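# Move the SOC bottle from fridge bin to bench

## Task

Find the bottle in the refrigerator's bin whose lettering reads SOC, lift it out and set it upright on the bench; the other bottle must remain upright inside the refrigerator, and the refrigerator door must end up closed. If neither bottle reads SOC, take nothing out, close the door, then press the CALL key on the operator panel until it latches down. Pressing CALL wrongly is permanent, so only do it when no SOC bottle exists.

## Robot and tools

ROBOT. Two six-joint arms, left_arm and right_arm, each on its own carriage (left_rail, right_rail) on a shared floor track along y at x = 0. left_rail is always the one toward +y; names do not match image sides. Each arm base sits at x = 0, y = its carriage's position_m, z = 0.04 m, facing +x. Each arm ends in a two-finger gripper whose fingers can fold if pressed near the palm or pushed tip-first into a surface; grip parts with the outer quarter of the pads.

FRAME. One world frame fixed to the table: table top z = 0, +z up, +x the direction the arms face, +y to their left, y = 0 mid-track. The table starts at x = 0.17 m. Positions in metres, orientations as quaternions wxyz, velocities in m/s and rad/s. Gripper axes: fingers point along its +z, close along its y; end_effector_position is the point between closed pads.

execute_actions(actions, cameras). actions holds one action (or is empty, which returns camera images). An action may have rows, steps, until, and device keys. rows: up to 15 rows, each applied for one 1/30 s step. Each row is one flat list of 18 numbers in [-1, 1] covering both arms: left_arm's six joint values (shoulder pan, shoulder lift, elbow, wrist 1, wrist 2, wrist 3), then its gripper position, force_limit, speed, then the same nine for right_arm. Joint values are offsets from the Joint targets held when the action began (not from the prior row); scale 1.0 = 1.481 rad for the two shoulder joints and 2.222 rad for the other four. Stated joint ranges: elbow ±3.142 rad, all others ±6.283 rad; asking more than 0.010 rad outward past a range refuses the call. Gripper position is absolute: +1 fully open (140 mm), pads meet near -0.8, -1 closes until blocked. force_limit -1 to +1 (about 14 N to 58 N per pad on a slow close); speed -1 to +1 (about 30 to 250 mm/s); faster closes grip harder. To leave a gripper unchanged, resend its last three numbers, since 0 is a real command. steps: 1 to 450 control steps, default 15, at least as many as rows; after the rows the arm keeps heading for the last row's target. until: ends early on rail conditions such as {"left_rail": {"position_status": ["!=", "moving"]}} or {"all": {"status": "ended"}}; it does not stop arms. Device keys: {"left_rail": {"position_m": x, "speed_m_s": v, "acceleration_factor": a}} with left_rail position_m -0.8 to 1.5 m, right_rail -1.5 to 0.8 m (absolute place on the track), speed 0.01 to 1 m/s, acceleration_factor 0.1 to 1; {"stop": true} brakes it. Keep carriages at least 0.78 m apart and let a carriage arrive before aiming its gripper at a world point; rows travel with a moving carriage.

move(target, speed, blend, stop_force, zero, blocking, cameras). target is one 18-number row laid out as above, or a list of up to 15 such rows; every row's joint offsets count from the same current Joint targets. speed in rad/s for the joint with farthest to go, 0.01 to 3.14, default 0.5, one value or one per target. blend in rad rounds corners between listed targets. stop_force 4 to 120 N ends an arm's path when its wrist sensor feels that much push; use a low speed with it and omit it when moving off a contact. zero (default true) rezeroes before the move. blocking=false returns early; then call wait or stop before further rows or moves. The result adds a move: line (done, off_target, held, fault, moving).

wait(seconds 0 to 10) lets things run. stop() brakes a running move. zoom_image(camera, region [x0, y0, x1, y1] pixels, at most 504 by 504) enlarges part of a camera's latest image; useful to read bottle labels. zero_wrist_force(arm) tares that arm's wrist sensor. finished_scene() ends the scene permanently.

CAMERAS: cam_high, cam_low, cam_bench_left, cam_bench_mid, cam_bench_right, cam_left_wrist, cam_right_wrist, all 672x504.

RESULTS. Joint positions and Joint velocities give per arm: rail (m), then six joints (rad). Joint targets shows commanded angles in the same order; next offsets start from these. object_status: 0 moving, 2 closed on something (a grip), 3 reached position or pads met, 1 blocked while opening. position_measured counts: 3 open, about 230 pads touching. Wrist force/torque are in the gripper's own axes. Rail lines give position_m, position_status (moving, done, contact_stop, time_out, stopped, stopped_with_arm, stopped_for_other_arm, stopped_for_other_carriage) and position_answer (taken or not_taken). Also shown: joint torques, motor temperatures, MOTOR HOT warnings, fault notices, and "joint command not followed" when the clearance check altered commands.

AVOID. Dropping bottles or releasing them while moving; anything leaving the table, including onto the track or the metal strip, fails the task. Don't strike fixed or heavy items or slam the door. Net force around 150 N on an arm, or joint contact torque past its limit (wrist joints only about 32-34 N m), stops that arm for 10 s. Never let the two arms or grippers press together. Arms are stiff: targets past a firm contact can fault. Long stretched holds heat motors; 85 °C brakes the arm. Confirm labels before pressing CALL.

Each tool is called after "Call:" in YAML: its name, and indented under it one key for each argument.

## Session

Call:
execute_actions:
  actions: []

Scene clock: 0.00 s.
left_arm: end_effector_position=(+0.3563, +1.2877, +0.5790) position_measured=3 object_status=3 end_effector_quat_wxyz=(+0.000, +0.000, +1.000, +0.000) | right_arm: end_effector_position=(+0.3563, -1.3027, +0.5790) position_measured=3 object_status=3 end_effector_quat_wxyz=(+0.000, +0.000, +1.000, +0.000)
Joint positions: left_arm=[1.209 -0.28 -2.157 1.821 -1.235 -1.571 -0.28] | right_arm=[-1.381 -0.28 -2.157 1.821 -1.235 -1.571 -0.28]
Joint velocities: within noise
Joint torques (N m): no reading
Motor temperatures (°C): left_arm=[43 30 33 40 44 39] | right_arm=[34 39 27 41 45 31]
Wrist force (N): no reading
Wrist torque (N m): no reading
Wrist force, peak (N): no reading
Joint targets: left_arm=[1.209 -0.280 -2.157 1.821 -1.235 -1.571 -0.280] | right_arm=[-1.381 -0.280 -2.157 1.821 -1.235 -1.571 -0.280]
Tool commands: left_gripper/position=+1.0 left_gripper/force_limit=+1.0 left_gripper/speed=+1.0 right_gripper/position=+1.0 right_gripper/force_limit=+1.0 right_gripper/speed=+1.0
left_rail: position_m=1.209 position_status=done
right_rail: position_m=-1.381 position_status=done

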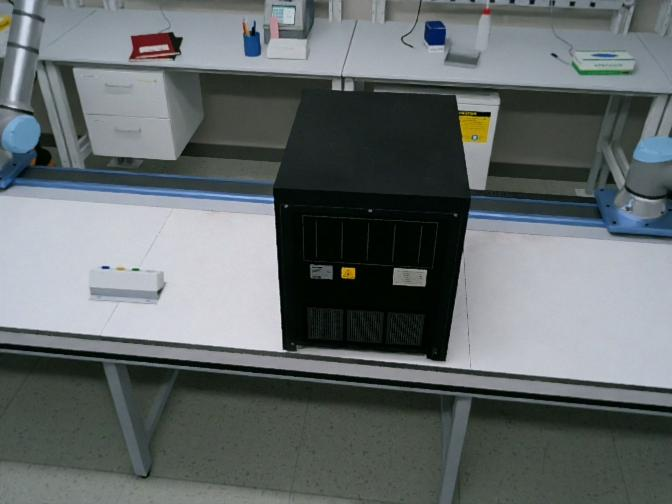

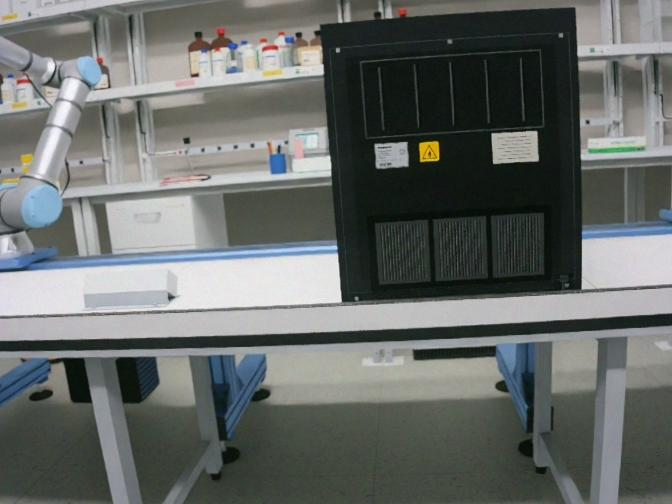

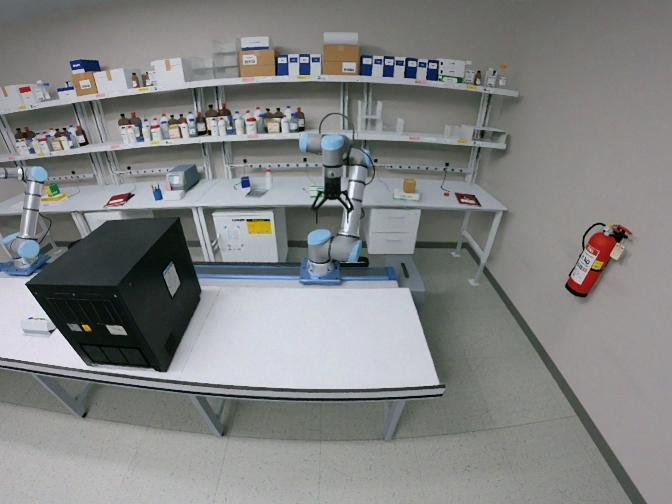

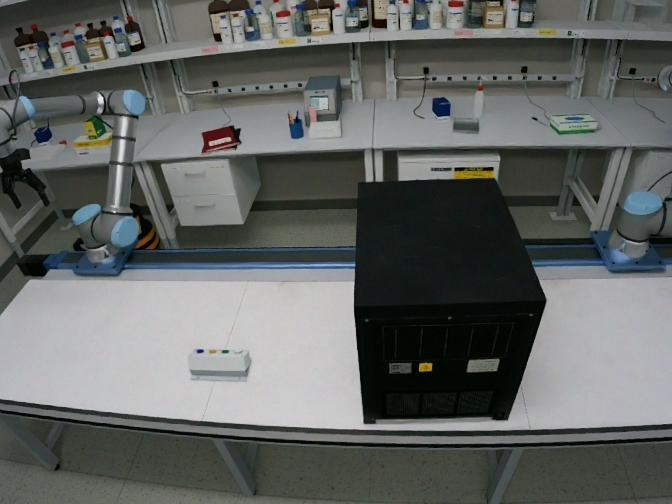

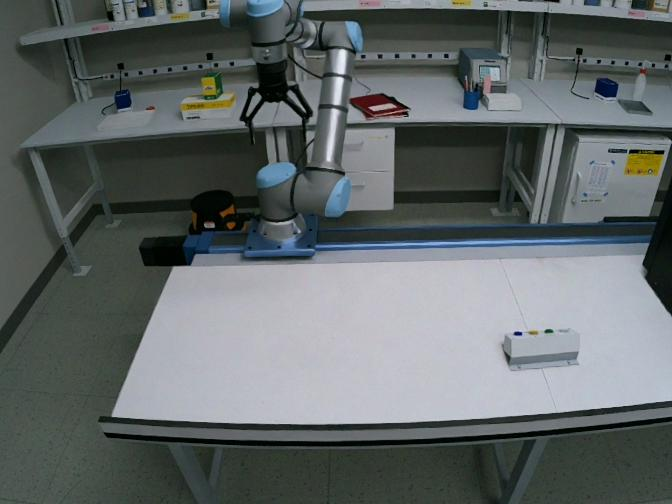

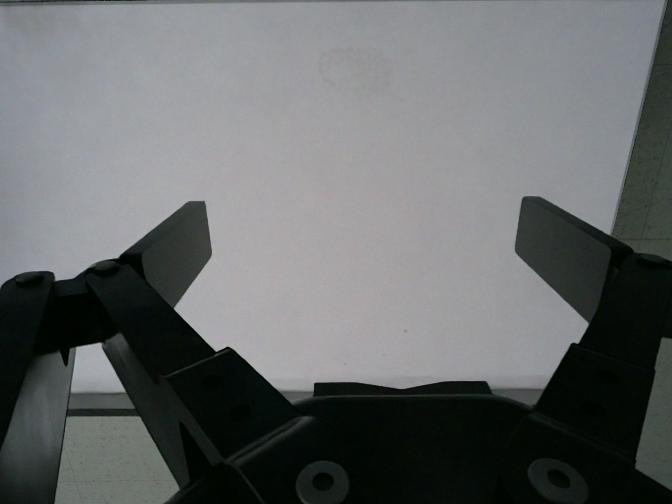

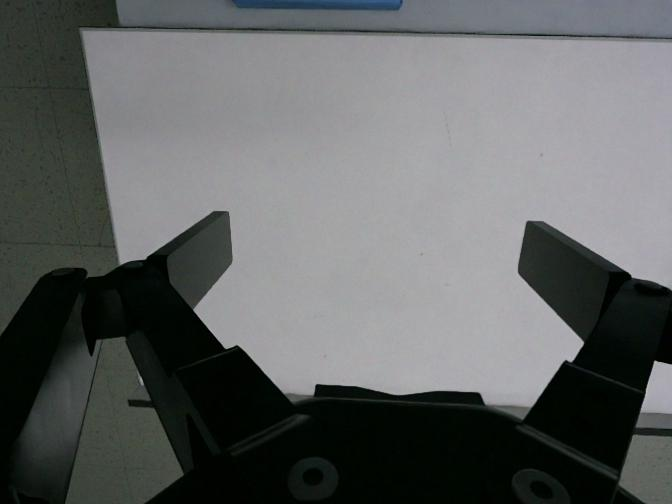

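Call:
zoom_image:
  camera: "cam_bench_left"
  region: [20, 200, 220, 380]

Call:
zoom_image:
  camera: "cam_bench_right"
  region: [480, 180, 672, 380]

Call:
zoom_image:
  camera: "cam_bench_mid"
  region: [170, 160, 570, 440]

Scaled by 2.520 from the camera's 672x504 image, which has a finer 960x720 frame.

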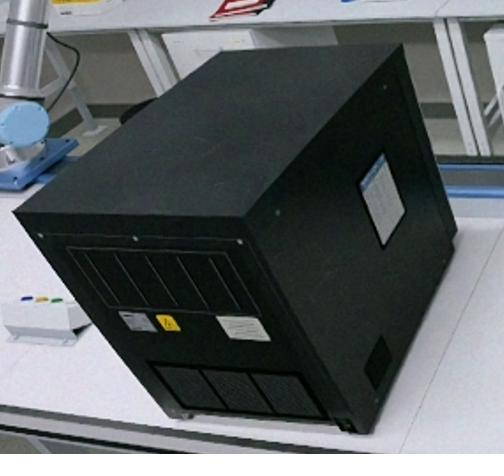

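Scaled by 2.520 from the camera's 672x504 image, which has a finer 960x720 frame.

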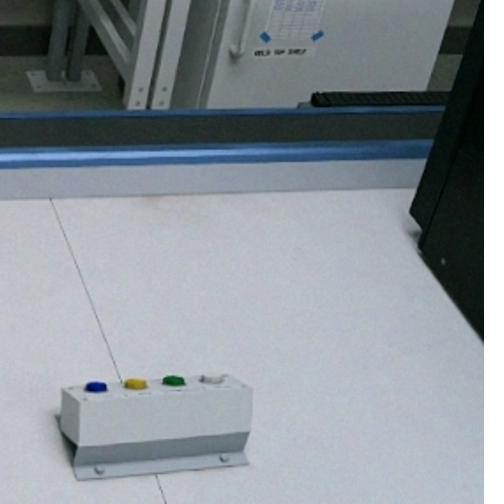

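Scaled by 1.260 from the camera's 672x504 image, which has a finer 960x720 frame.

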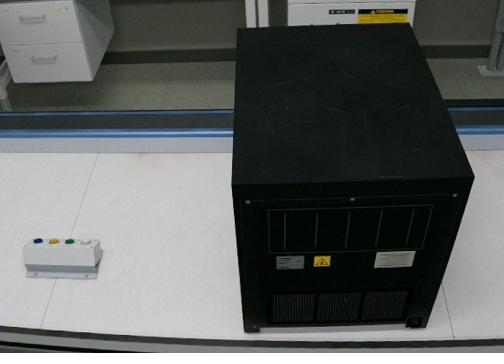

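Call:
move:
  target: [-0.9926,0,0,-0.45,0.7835,-0.99,1,1,1,0,0,0,0,0,0,1,1,1]
  speed: 1.2

Call:
move:
  target:
    - [-0.3714,0,0,0,0,-0.2975,1,1,1,0,0,0,0,0,0,1,1,1]
    - [-0.3714,0.8076,0.024,-0.819,0,-0.2975,1,1,1,0,0,0,0,0,0,1,1,1]
  speed: 1.0
  blend: [0.1,0]
  cameras: ["cam_left_wrist"]

Scene clock: 52.43 s.
left_arm: end_effector_position=(+0.4628, +0.9043, +1.0515) position_measured=3 object_status=3 end_effector_quat_wxyz=(-0.414, +0.544, -0.398, +0.612) | right_arm: end_effector_position=(+0.3563, -1.3027, +0.5790) position_measured=3 object_status=3 end_effector_quat_wxyz=(+0.000, +0.000, +1.000, +0.000)
Joint positions: left_arm=[1.209 -1.751 -2.157 1.821 -2.235 0.17 -2.48] | right_arm=[-1.381 -0.28 -2.157 1.821 -1.235 -1.571 -0.28]
Joint torques (N m): left_arm=[-8.73 2.51 -49.56 -5.04 6.26 -2.31] | right_arm=[-3.22 3.49 -49.85 -4.39 0.11 -0.03]
Wrist force (N): left_arm=[-0.4 -0.8 0.4] | right_arm=[-0.2 -0.1 0.2]
Wrist torque (N m): left_arm=[-0.07 0.24 -0.15] | right_arm=[-0.01 0.05 0.00]
Wrist force, peak (N): left_arm=[-1.0 -1.4 2.3] | right_arm=[0.3 -0.5 0.3]
Joint targets: left_arm=[1.209 -1.751 -2.157 1.821 -2.235 0.170 -2.480] | right_arm=[-1.381 -0.280 -2.157 1.821 -1.235 -1.571 -0.280]
left_rail: position_m=1.209 position_status=done
right_rail: position_m=-1.381 position_status=done
move: done

Scene clock: 55.73 s.
left_arm: end_effector_position=(-0.0489, +0.3903, +0.3903) position_measured=3 object_status=3 end_effector_quat_wxyz=(+0.195, +0.679, -0.196, +0.680) | right_arm: end_effector_position=(+0.3563, -1.3027, +0.5790) position_measured=3 object_status=3 end_effector_quat_wxyz=(+0.000, +0.000, +1.000, +0.000)
Joint positions: left_arm=[1.209 -2.301 -0.961 1.874 -4.054 0.17 -3.141] | right_arm=[-1.381 -0.28 -2.157 1.821 -1.235 -1.571 -0.28]
Joint torques (N m): left_arm=[-7.48 -69.26 -15.32 -1.5 3.89 -2.09] | right_arm=[-4.06 4.96 -49.97 -4.18 -0.23 0.09]
Wrist force (N): left_arm=[-0.2 0.7 1.0] | right_arm=[0.0 -0.1 0.1]
Wrist torque (N m): left_arm=[0.30 0.34 -0.27] | right_arm=[-0.01 -0.01 0.00]
Wrist force, peak (N): left_arm=[-3.9 0.7 0.8] | right_arm=[0.1 -0.3 0.5]
Joint targets: left_arm=[1.209 -2.301 -0.960 1.874 -4.055 0.170 -3.141] | right_arm=[-1.381 -0.280 -2.157 1.821 -1.235 -1.571 -0.280]
left_rail: position_m=1.209 position_status=done
right_rail: position_m=-1.381 position_status=done
move: done
camera_calibration:
cam_left_wrist: T_world_to_cam=[[-0.528644, -0.848557, -0.0220569, 0.327247], [-0.314248, 0.21978, -0.92355, 0.245763], [0.788532, -0.481298, -0.382843, 0.559645], [0, 0, 0, 1]] pos_world=[-0.19107, 0.493029, 0.448449]
Images, in order (width x height): cam_left_wrist 672x504.

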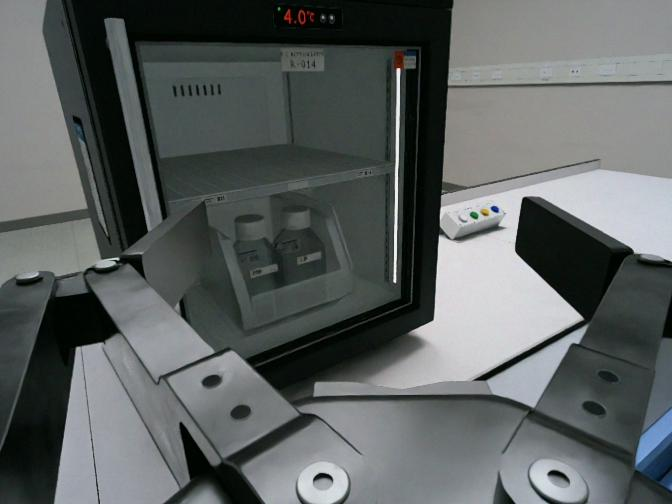

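Call:
zoom_image:
  camera: "cam_left_wrist"
  region: [200, 180, 360, 340]

Call:
zoom_image:
  camera: "cam_left_wrist"
  region: [40, 0, 460, 400]

Scaled by 3.150 from the camera's 672x504 image, which has a finer 960x720 frame.

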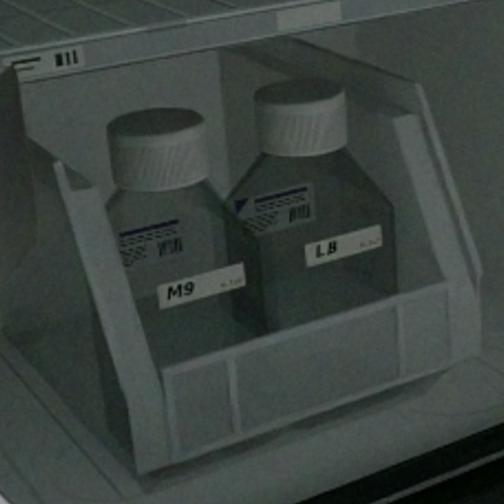

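Scaled by 1.200 from the camera's 672x504 image, which has a finer 960x720 frame.

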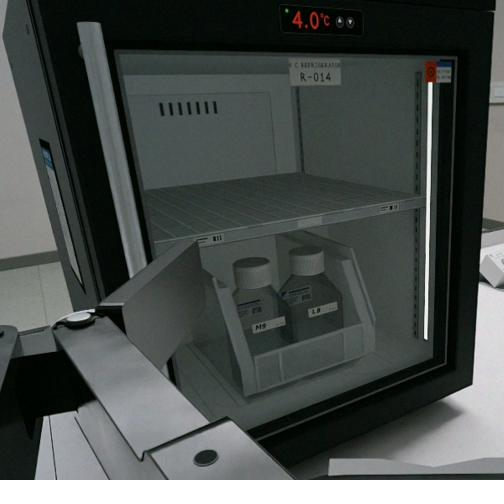

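Call:
zoom_image:
  camera: "cam_left_wrist"
  region: [30, 0, 190, 160]

Call:
zoom_image:
  camera: "cam_left_wrist"
  region: [50, 100, 170, 270]

Call:
zoom_image:
  camera: "cam_left_wrist"
  region: [240, 220, 520, 400]

Scaled by 3.150 from the camera's 672x504 image, which has a finer 960x720 frame.

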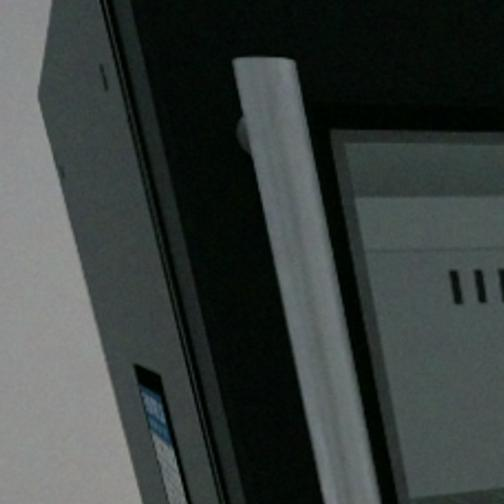

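Scaled by 2.965 from the camera's 672x504 image, which has a finer 960x720 frame.

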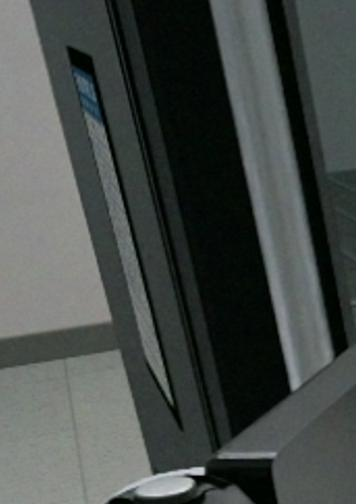

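Scaled by 1.800 from the camera's 672x504 image, which has a finer 960x720 frame.

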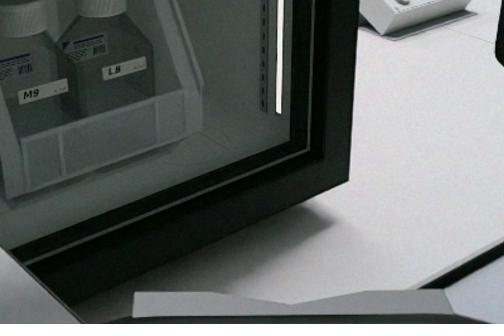

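Call:
execute_actions:
  actions:
    - {"right_rail":{"position_m":-0.6},"steps":120,"until":{"right_rail":{"position_status":["!=","moving"]}}}
  cameras: ["cam_right_wrist","cam_bench_mid"]

Scene clock: 71.10 s.
left_arm: end_effector_position=(-0.0488, +0.3903, +0.3901) position_measured=3 object_status=3 end_effector_quat_wxyz=(+0.195, +0.679, -0.196, +0.680) | right_arm: end_effector_position=(+0.3563, -0.5214, +0.5790) position_measured=3 object_status=3 end_effector_quat_wxyz=(+0.000, +0.000, +1.000, +0.000)
Joint positions: left_arm=[1.209 -2.301 -0.96 1.874 -4.055 0.17 -3.141] | right_arm=[-0.6 -0.28 -2.157 1.821 -1.235 -1.571 -0.28]
Joint torques (N m): left_arm=[5.67 -68.63 -14.66 -1.63 1.97 -1.96] | right_arm=[-3.36 4.1 -50.16 -4.03 -0.32 -0.08]
Wrist force (N): left_arm=[-0.8 1.0 0.6] | right_arm=[-0.2 0.0 0.0]
Wrist torque (N m): left_arm=[0.37 0.48 -0.27] | right_arm=[0.00 0.04 0.00]
Wrist force, peak (N): left_arm=[-0.8 1.5 0.7] | right_arm=[0.0 -3.3 0.2]
Joint targets: left_arm=[1.209 -2.301 -0.960 1.874 -4.055 0.170 -3.141] | right_arm=[-0.600 -0.280 -2.157 1.821 -1.235 -1.571 -0.280]
Tool commands: left_gripper/position=+1.0 left_gripper/force_limit=+1.0 left_gripper/speed=+1.0 right_gripper/position=+1.0 right_gripper/force_limit=+1.0 right_gripper/speed=+1.0
left_rail: position_m=1.209 position_status=done
right_rail: position_m=-0.600 position_status=done
camera_calibration:
cam_right_wrist: T_world_to_cam=[[-0.0274656, 0.996971, -0.0727687, 0.593987], [0.933258, 0.0516563, 0.355474, -0.515436], [0.358156, -0.0581487, -0.931849, 0.562042], [0, 0, 0, 1]] pos_world=[0.296049, -0.53288, 0.750187]
Images, in order (width x height): cam_bench_mid 672x504, cam_right_wrist 672x504.

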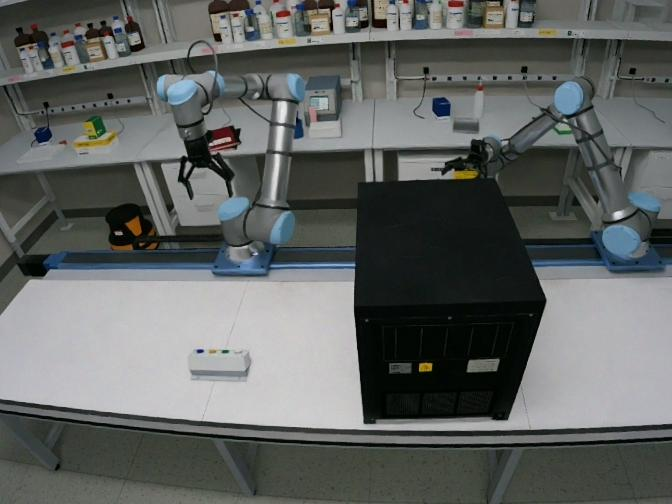

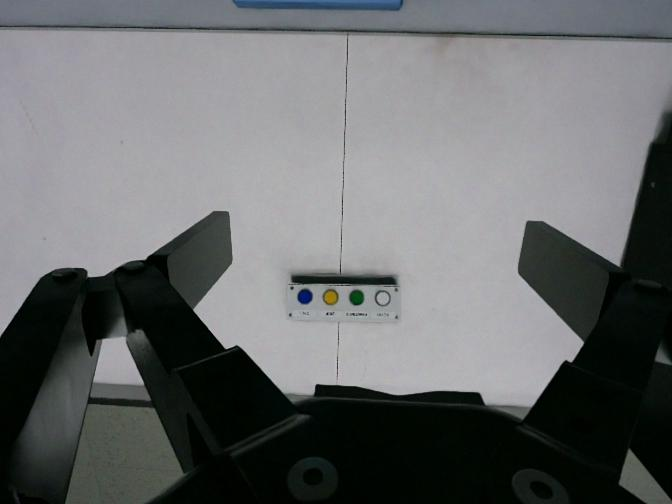

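Call:
zoom_image:
  camera: "cam_right_wrist"
  region: [280, 265, 410, 330]

Scaled by 3.877 from the camera's 672x504 image, which has a finer 960x720 frame.

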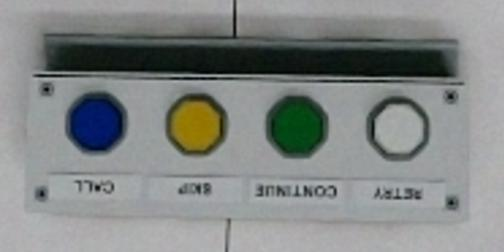

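Call:
execute_actions:
  actions:
    - {"right_rail":{"position_m":-0.708},"rows":[[0,0,0,0,0,0,1,1,1,0,0,0,0,0,0,-1,-1,-0.5]],"steps":90,"until":{"right_rail":{"position_status":["!=","moving"]}}}

Call:
move:
  target: [0,0,0,0,0,0,1,1,1,0.0885,0.3957,0.0997,-0.3634,0,0.059,-1,-1,-0.5]
  cameras: ["cam_right_wrist","cam_bench_right","cam_bench_mid"]

Scene clock: 86.87 s.
left_arm: end_effector_position=(-0.0488, +0.3903, +0.3901) position_measured=3 object_status=3 end_effector_quat_wxyz=(+0.195, +0.679, -0.196, +0.680) | right_arm: end_effector_position=(+0.3563, -0.6294, +0.5790) position_measured=232 object_status=0 end_effector_quat_wxyz=(+0.000, +0.000, +1.000, +0.000)
Joint positions: left_arm=[1.209 -2.301 -0.96 1.874 -4.055 0.17 -3.141] | right_arm=[-0.708 -0.28 -2.157 1.821 -1.235 -1.571 -0.28]
Joint torques (N m): left_arm=[8.51 -70.47 -15.02 -1.5 0.06 -1.82] | right_arm=[-5.22 4.23 -50.93 -4.2 -0.83 -0.21]
Wrist force (N): left_arm=[-0.7 0.9 0.7] | right_arm=[0.3 -0.4 0.0]
Wrist torque (N m): left_arm=[0.33 0.45 -0.27] | right_arm=[-0.08 -0.08 0.00]
Wrist force, peak (N): left_arm=[-0.8 1.5 0.9] | right_arm=[-0.1 3.8 0.3]
Joint targets: left_arm=[1.209 -2.301 -0.960 1.874 -4.055 0.170 -3.141] | right_arm=[-0.708 -0.280 -2.157 1.821 -1.235 -1.571 -0.280]
left_rail: position_m=1.209 position_status=done
right_rail: position_m=-0.708 position_status=done

Scene clock: 89.17 s.
left_arm: end_effector_position=(-0.0488, +0.3903, +0.3901) position_measured=3 object_status=3 end_effector_quat_wxyz=(+0.195, +0.679, -0.196, +0.680) | right_arm: end_effector_position=(+0.6479, -0.6294, +0.2332) position_measured=232 object_status=3 end_effector_quat_wxyz=(+0.000, +0.000, +1.000, +0.000)
Joint positions: left_arm=[1.209 -2.301 -0.96 1.874 -4.055 0.17 -3.141] | right_arm=[-0.708 -0.149 -1.571 2.042 -2.042 -1.571 -0.149]
Joint torques (N m): left_arm=[6.65 -69.57 -14.96 -1.72 -0.47 -1.93] | right_arm=[10.07 -37.98 -32.94 -8.1 -0.68 3.56]
Wrist force (N): left_arm=[-0.7 0.6 0.8] | right_arm=[-0.1 -0.3 0.4]
Wrist torque (N m): left_arm=[0.28 0.45 -0.27] | right_arm=[-0.08 0.02 -0.13]
Wrist force, peak (N): left_arm=[-0.5 1.3 0.9] | right_arm=[-0.9 0.1 2.7]
Joint targets: left_arm=[1.209 -2.301 -0.960 1.874 -4.055 0.170 -3.141] | right_arm=[-0.708 -0.149 -1.571 2.042 -2.042 -1.571 -0.149]
left_rail: position_m=1.209 position_status=done
right_rail: position_m=-0.708 position_status=done
move: done
camera_calibration:
cam_right_wrist: T_world_to_cam=[[-0.0274754, 0.996971, -0.0727623, 0.684509], [0.933303, 0.0516558, 0.355355, -0.659051], [0.358037, -0.0581457, -0.931895, 0.129181], [0, 0, 0, 1]] pos_world=[0.587649, -0.64088, 0.404387]
Images, in order (width x height): cam_bench_mid 672x504, cam_bench_right 672x504, cam_right_wrist 672x504.

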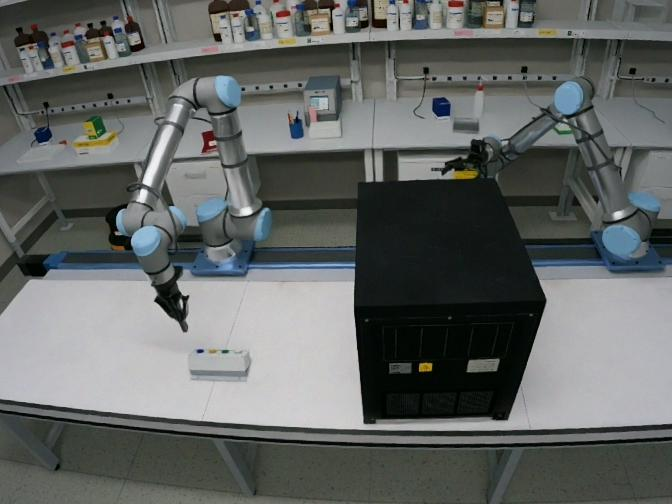

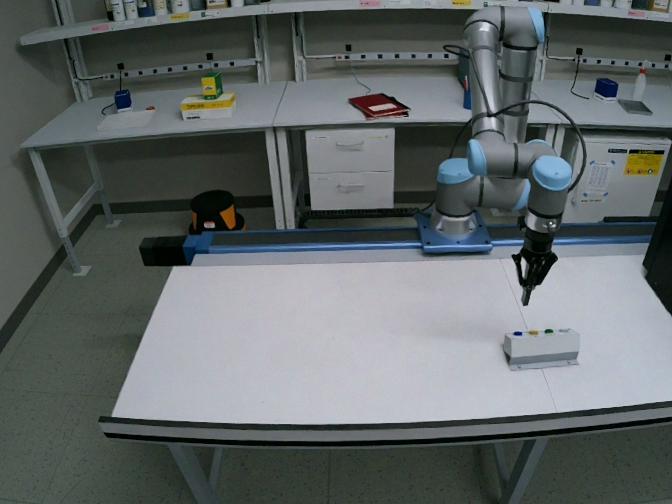

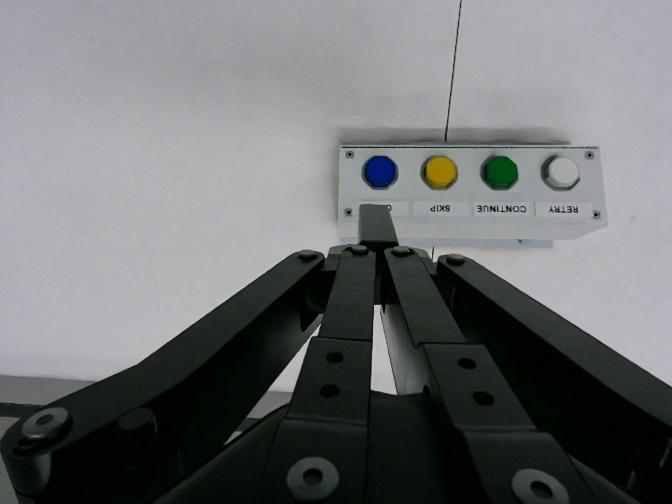

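Call:
move:
  target: [0,0,0,0,0,0,1,1,1,0.0007,0.0266,0.0368,-0.0545,0,0.0005,-1,-1,-0.5]
  cameras: ["cam_right_wrist","cam_bench_right"]

Call:
zoom_image:
  camera: "cam_bench_right"
  region: [460, 230, 620, 390]

Scene clock: 107.87 s.
left_arm: end_effector_position=(-0.0488, +0.3903, +0.3901) position_measured=3 object_status=3 end_effector_quat_wxyz=(+0.195, +0.679, -0.196, +0.680) | right_arm: end_effector_position=(+0.6370, -0.6271, +0.1731) position_measured=232 object_status=3 end_effector_quat_wxyz=(+0.000, +0.000, +1.000, +0.000)
Joint positions: left_arm=[1.209 -2.301 -0.96 1.874 -4.055 0.17 -3.141] | right_arm=[-0.708 -0.148 -1.531 2.124 -2.163 -1.571 -0.148]
Joint torques (N m): left_arm=[8.21 -72.71 -15.29 -1.73 -2.31 -1.72] | right_arm=[9.67 -36.9 -30.74 -7.8 -0.99 3.84]
Wrist force (N): left_arm=[-0.5 0.9 0.6] | right_arm=[0.1 0.0 0.7]
Wrist torque (N m): left_arm=[0.34 0.40 -0.27] | right_arm=[0.01 -0.04 -0.11]
Wrist force, peak (N): left_arm=[-0.7 1.5 0.8] | right_arm=[0.4 -0.3 2.1]
Joint targets: left_arm=[1.209 -2.301 -0.960 1.874 -4.055 0.170 -3.141] | right_arm=[-0.708 -0.148 -1.531 2.124 -2.164 -1.571 -0.148]
left_rail: position_m=1.209 position_status=done
right_rail: position_m=-0.708 position_status=done
move: done
camera_calibration:
cam_right_wrist: T_world_to_cam=[[-0.0273874, 0.996976, -0.0727275, 0.677484], [0.93334, 0.0515558, 0.355273, -0.627696], [0.357948, -0.0581495, -0.931929, 0.0772714], [0, 0, 0, 1]] pos_world=[0.576749, -0.63858, 0.344287]
Images, in order (width x height): cam_bench_right 672x504, cam_right_wrist 672x504.

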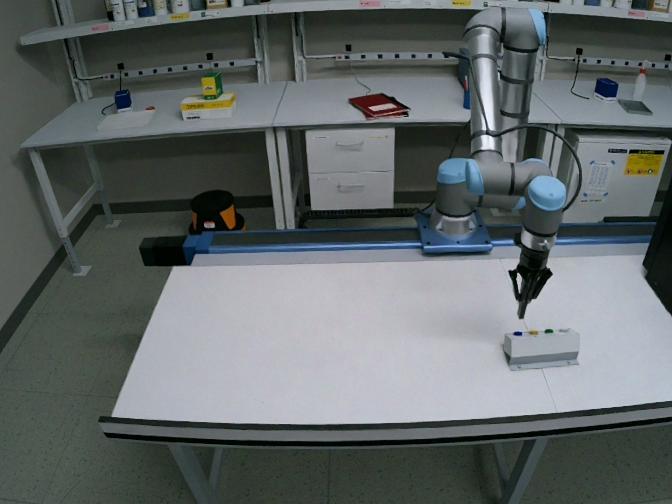

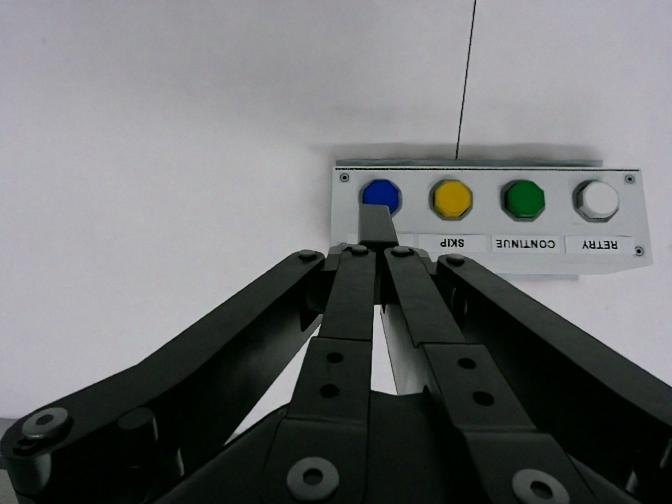

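Scaled by 3.150 from the camera's 672x504 image, which has a finer 960x720 frame.

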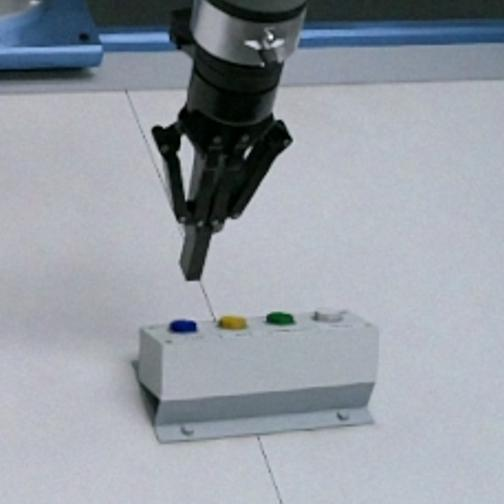

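Call:
move:
  target: [0,0,0,0,0,0,1,1,1,0,0.0528,0.0259,-0.0611,0,0,-1,-1,-0.5]
  speed: 0.06
  stop_force: 25
  cameras: ["cam_right_wrist","cam_bench_right"]

Call:
zoom_image:
  camera: "cam_bench_right"
  region: [460, 230, 620, 390]

Scene clock: 115.47 s.
left_arm: end_effector_position=(-0.0488, +0.3903, +0.3901) position_measured=3 object_status=3 end_effector_quat_wxyz=(+0.195, +0.679, -0.196, +0.680) | right_arm: end_effector_position=(+0.6371, -0.6271, +0.1079) position_measured=232 object_status=3 end_effector_quat_wxyz=(+0.000, +0.000, +1.000, +0.000)
Joint positions: left_arm=[1.209 -2.301 -0.96 1.874 -4.055 0.17 -3.141] | right_arm=[-0.708 -0.148 -1.453 2.182 -2.299 -1.571 -0.148]
Joint torques (N m): left_arm=[5.75 -70.24 -15.49 -1.65 -2.54 -1.53] | right_arm=[11.21 -32.11 -20.43 -5.63 -1.08 3.52]
Wrist force (N): left_arm=[-0.1 0.8 0.9] | right_arm=[-2.0 0.0 -7.3]
Wrist torque (N m): left_arm=[0.32 0.32 -0.27] | right_arm=[-0.03 -0.19 -0.12]
Wrist force, peak (N): left_arm=[0.0 1.5 1.0] | right_arm=[-2.3 -0.5 -8.7]
Joint targets: left_arm=[1.209 -2.301 -0.960 1.874 -4.055 0.170 -3.141] | right_arm=[-0.708 -0.148 -1.453 2.182 -2.299 -1.571 -0.148]
left_rail: position_m=1.209 position_status=done
right_rail: position_m=-0.708 position_status=done
move: done
camera_calibration:
cam_right_wrist: T_world_to_cam=[[-0.0273874, 0.996976, -0.0727275, 0.672752], [0.93334, 0.0515558, 0.355273, -0.604661], [0.357948, -0.0581495, -0.931929, 0.016567], [0, 0, 0, 1]] pos_world=[0.576849, -0.63858, 0.279187]
Images, in order (width x height): cam_bench_right 672x504, cam_right_wrist 672x504.

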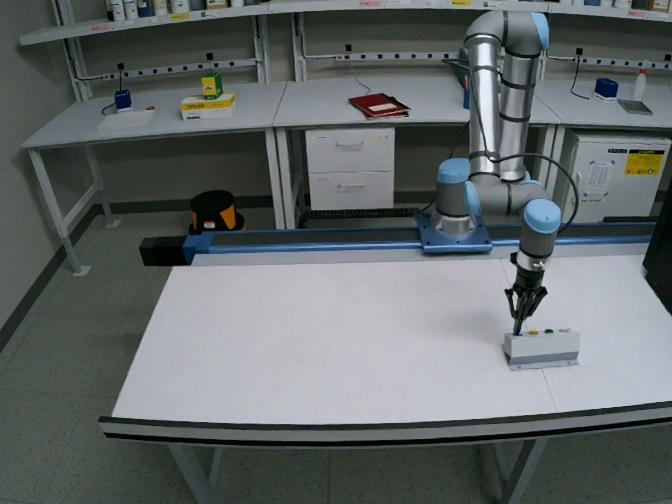

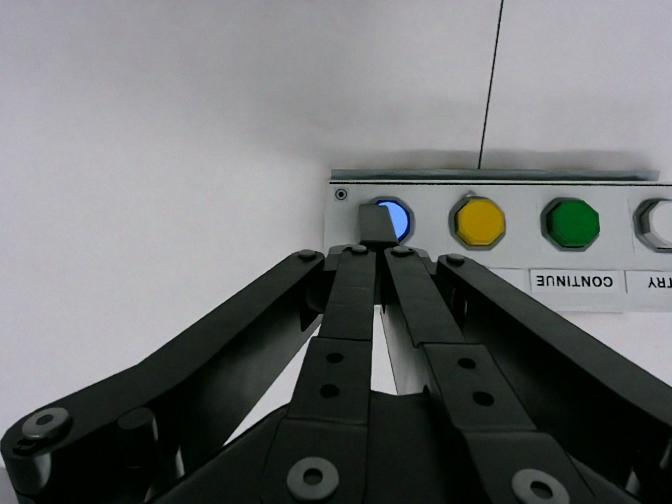

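Scaled by 3.150 from the camera's 672x504 image, which has a finer 960x720 frame.

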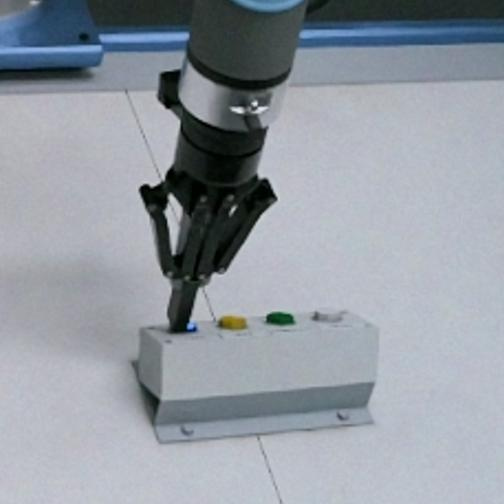

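Call:
move:
  target: [0,0,0,0,0,0,1,1,1,0,-0.0794,-0.0627,0.1156,0,0,-1,-1,-0.5]
  speed: 0.3
  cameras: ["cam_right_wrist","cam_bench_right"]

Call:
zoom_image:
  camera: "cam_bench_right"
  region: [480, 300, 600, 380]

Scene clock: 120.57 s.
left_arm: end_effector_position=(-0.0488, +0.3903, +0.3901) position_measured=3 object_status=3 end_effector_quat_wxyz=(+0.195, +0.679, -0.196, +0.680) | right_arm: end_effector_position=(+0.6478, -0.6287, +0.2329) position_measured=232 object_status=3 end_effector_quat_wxyz=(+0.000, +0.000, +1.000, +0.000)
Joint positions: left_arm=[1.209 -2.301 -0.96 1.874 -4.055 0.17 -3.141] | right_arm=[-0.708 -0.148 -1.571 2.043 -2.043 -1.571 -0.148]
Joint torques (N m): left_arm=[8.72 -71.23 -14.84 -1.42 -2.59 -1.83] | right_arm=[9.41 -57.48 -61.31 -1.03 -0.77 3.67]
Wrist force (N): left_arm=[0.0 0.8 0.8] | right_arm=[0.2 -0.1 0.8]
Wrist torque (N m): left_arm=[0.32 0.29 -0.27] | right_arm=[-0.04 -0.05 -0.13]
Wrist force, peak (N): left_arm=[-0.3 1.4 1.3] | right_arm=[-2.1 -0.6 -8.1]
Joint targets: left_arm=[1.209 -2.301 -0.960 1.874 -4.055 0.170 -3.141] | right_arm=[-0.708 -0.148 -1.571 2.042 -2.042 -1.571 -0.148]
left_rail: position_m=1.209 position_status=done
right_rail: position_m=-0.708 position_status=done
move: done
camera_calibration:
cam_right_wrist: T_world_to_cam=[[-0.0273874, 0.996976, -0.0727275, 0.683726], [0.93334, 0.0515558, 0.355273, -0.659032], [0.357948, -0.0581495, -0.931929, 0.129006], [0, 0, 0, 1]] pos_world=[0.587649, -0.64018, 0.404087]
Images, in order (width x height): cam_bench_right 672x504, cam_right_wrist 672x504.

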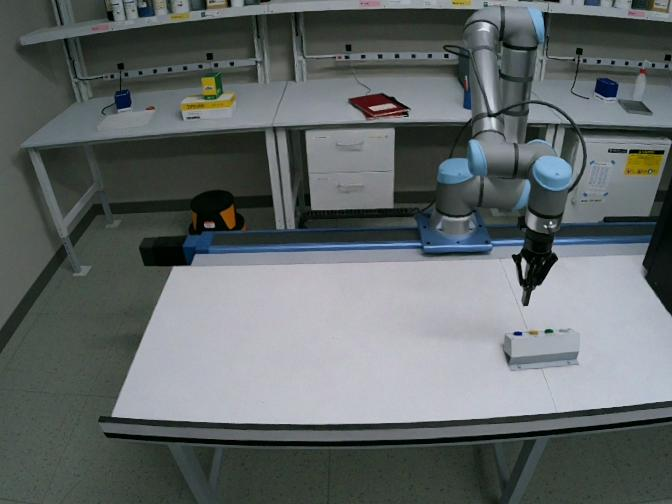

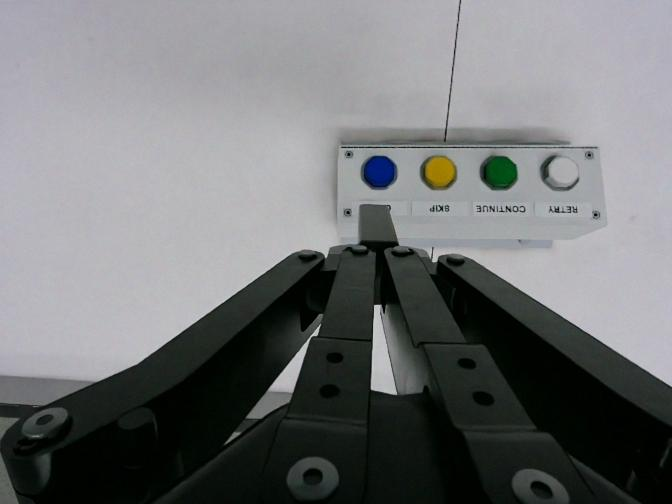

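Scaled by 4.200 from the camera's 672x504 image, which has a finer 960x720 frame.

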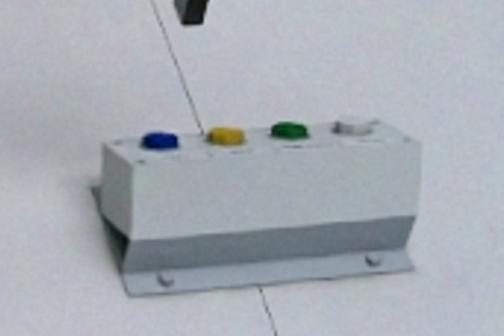

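Call:
move:
  target:
    - [0,0,0,0,0,0,1,1,1,0.0054,0.0504,0.0484,-0.082,0,0.0036,-1,-1,-0.5]
    - [0,0,0,0,0,0,1,1,1,0.0054,0.0900,0.0680,-0.1280,0,0.0036,-1,-1,-0.5]
  speed: [0.2,0.05]
  stop_force: 45
  cameras: ["cam_right_wrist"]

Call:
move:
  target: [0,0,0,0,0,0,1,1,1,0,-0.0850,-0.0640,0.1200,0,0,-1,-1,-0.5]
  speed: 0.3
  cameras: ["cam_right_wrist","cam_bench_right"]

Call:
zoom_image:
  camera: "cam_right_wrist"
  region: [330, 130, 470, 230]

Scene clock: 129.73 s.
left_arm: end_effector_position=(-0.0488, +0.3903, +0.3901) position_measured=3 object_status=3 end_effector_quat_wxyz=(+0.195, +0.679, -0.196, +0.680) | right_arm: end_effector_position=(+0.6364, -0.6220, +0.1057) position_measured=232 object_status=3 end_effector_quat_wxyz=(+0.000, +0.000, +1.000, +0.000)
Joint positions: left_arm=[1.209 -2.301 -0.96 1.874 -4.055 0.17 -3.141] | right_arm=[-0.708 -0.14 -1.45 2.184 -2.305 -1.571 -0.14]
Joint torques (N m): left_arm=[6.89 -71.82 -14.69 -1.53 -2.52 -1.33] | right_arm=[-3.77 -29.14 -34.84 1.27 -1.08 3.49]
Wrist force (N): left_arm=[-0.3 0.6 0.9] | right_arm=[8.4 0.8 -46.1]
Wrist torque (N m): left_arm=[0.27 0.37 -0.27] | right_arm=[-0.09 -0.24 -0.15]
Wrist force, peak (N): left_arm=[-0.7 1.3 1.3] | right_arm=[26.6 1.6 -87.2]
Joint targets: left_arm=[1.209 -2.301 -0.960 1.874 -4.055 0.170 -3.141] | right_arm=[-0.708 -0.140 -1.450 2.184 -2.305 -1.571 -0.140]
left_rail: position_m=1.209 position_status=done
right_rail: position_m=-0.708 position_status=done
move: contact (right_arm); path passed 1 of 2 targets; right_arm: the wrist 1 is farthest, 0.022 rad from its target
camera_calibration:
cam_right_wrist: T_world_to_cam=[[-0.0274597, 0.996971, -0.0727699, 0.667531], [0.933224, 0.0516568, 0.355562, -0.603403], [0.358244, -0.058147, -0.931815, 0.01477], [0, 0, 0, 1]] pos_world=[0.57615, -0.63348, 0.276886]
Images, in order (width x height): cam_right_wrist 672x504.

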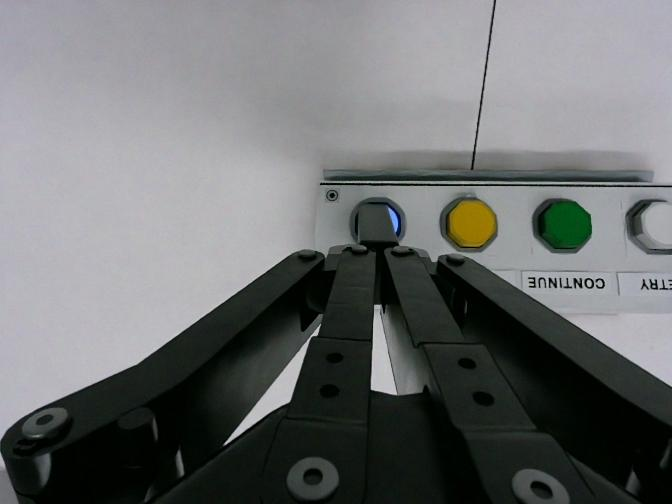

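Scene clock: 131.23 s.
left_arm: end_effector_position=(-0.0488, +0.3903, +0.3901) position_measured=3 object_status=3 end_effector_quat_wxyz=(+0.195, +0.679, -0.196, +0.680) | right_arm: end_effector_position=(+0.6461, -0.6234, +0.2363) position_measured=232 object_status=3 end_effector_quat_wxyz=(+0.001, +0.000, +1.000, +0.000)
Joint positions: left_arm=[1.209 -2.301 -0.96 1.874 -4.055 0.17 -3.141] | right_arm=[-0.708 -0.14 -1.576 2.042 -2.038 -1.571 -0.14]
Joint torques (N m): left_arm=[8.49 -72.01 -15.37 -1.75 -2.44 -1.33] | right_arm=[-13.27 -60.41 -61.64 -1.25 -1.05 3.79]
Wrist force (N): left_arm=[-0.2 0.7 1.1] | right_arm=[0.8 -1.6 1.4]
Wrist torque (N m): left_arm=[0.30 0.35 -0.27] | right_arm=[-0.38 -0.17 -0.12]
Wrist force, peak (N): left_arm=[-0.2 1.7 0.8] | right_arm=[8.2 0.6 -45.0]
Joint targets: left_arm=[1.209 -2.301 -0.960 1.874 -4.055 0.170 -3.141] | right_arm=[-0.708 -0.140 -1.576 2.042 -2.038 -1.571 -0.140]
left_rail: position_m=1.209 position_status=done
right_rail: position_m=-0.708 position_status=done
move: done
camera_calibration:
cam_right_wrist: T_world_to_cam=[[-0.0272836, 0.996959, -0.0729977, 0.678664], [0.932697, 0.0516603, 0.356941, -0.658756], [0.359627, -0.0583461, -0.93127, 0.131763], [0, 0, 0, 1]] pos_world=[0.585551, -0.63488, 0.407385]
Images, in order (width x height): cam_bench_right 672x504, cam_right_wrist 672x504.

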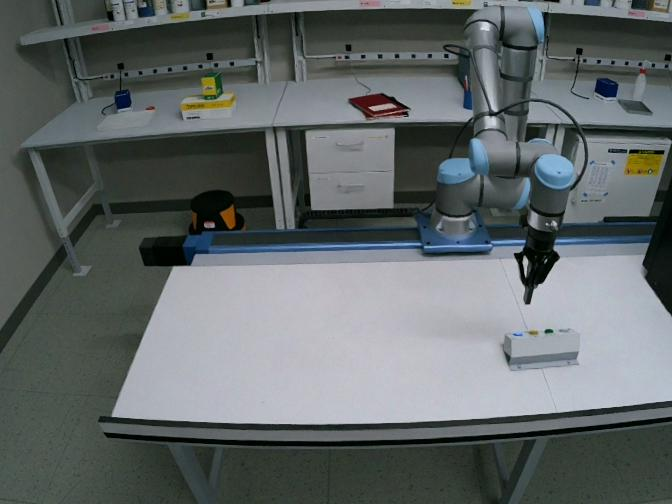

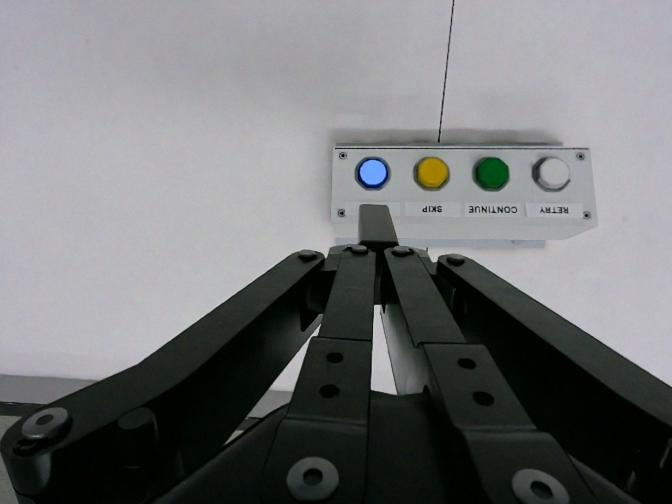

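Scaled by 3.600 from the camera's 672x504 image, which has a finer 960x720 frame.

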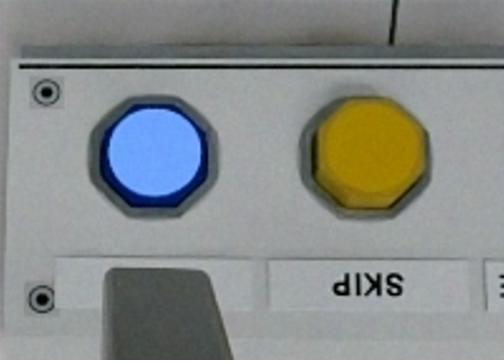

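Call:
execute_actions:
  actions:
    - {"left_rail":{"position_m":1.45},"steps":90,"until":{"left_rail":{"position_status":["!=","moving"]}}}
  cameras: ["cam_left_wrist"]

Call:
zoom_image:
  camera: "cam_left_wrist"
  region: [250, 0, 672, 400]

Scene clock: 138.73 s.
left_arm: end_effector_position=(-0.0488, +0.6312, +0.3901) position_measured=3 object_status=3 end_effector_quat_wxyz=(+0.195, +0.679, -0.196, +0.680) | right_arm: end_effector_position=(+0.6461, -0.6234, +0.2364) position_measured=232 object_status=3 end_effector_quat_wxyz=(+0.001, +0.000, +1.000, +0.000)
Joint positions: left_arm=[1.45 -2.301 -0.96 1.874 -4.055 0.17 -3.141] | right_arm=[-0.708 -0.14 -1.576 2.042 -2.038 -1.571 -0.14]
Joint torques (N m): left_arm=[-2.27 -86.67 -39.57 2.45 -2.32 -1.22] | right_arm=[-10.95 -54.82 -60.62 -1.26 -1.1 3.4]
Wrist force (N): left_arm=[-0.6 1.1 0.9] | right_arm=[0.5 -1.7 1.1]
Wrist torque (N m): left_arm=[0.38 0.42 -0.27] | right_arm=[-0.39 -0.12 -0.12]
Wrist force, peak (N): left_arm=[-0.7 3.4 2.4] | right_arm=[0.9 -2.0 1.7]
Joint targets: left_arm=[1.450 -2.301 -0.960 1.874 -4.055 0.170 -3.141] | right_arm=[-0.708 -0.140 -1.576 2.042 -2.038 -1.571 -0.140]
Tool commands: left_gripper/position=+1.0 left_gripper/force_limit=+1.0 left_gripper/speed=+1.0 right_gripper/position=-1.0 right_gripper/force_limit=-1.0 right_gripper/speed=-0.5
left_rail: position_m=1.450 position_status=done
right_rail: position_m=-0.708 position_status=done
camera_calibration:
cam_left_wrist: T_world_to_cam=[[-0.528602, -0.848582, -0.0220766, 0.53161], [-0.314224, 0.219765, -0.923562, 0.192677], [0.78857, -0.48126, -0.382814, 0.675431], [0, 0, 0, 1]] pos_world=[-0.19107, 0.733829, 0.448249]
Images, in order (width x height): cam_left_wrist 672x504.

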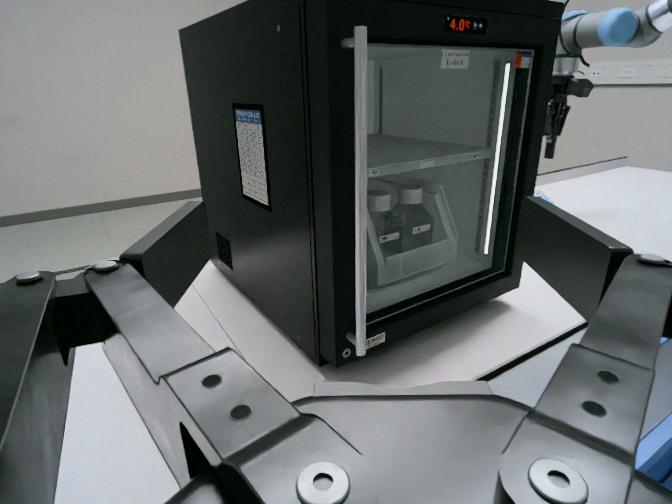

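Scaled by 1.194 from the camera's 672x504 image, which has a finer 960x720 frame.

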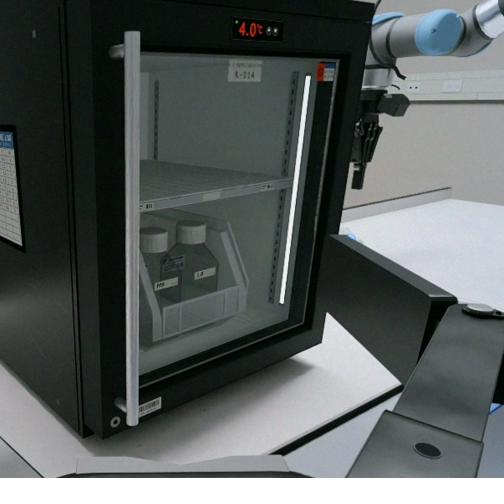

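Door is shut, key is latched.

Call:
finished_scene:

The scene is finished: the task was done.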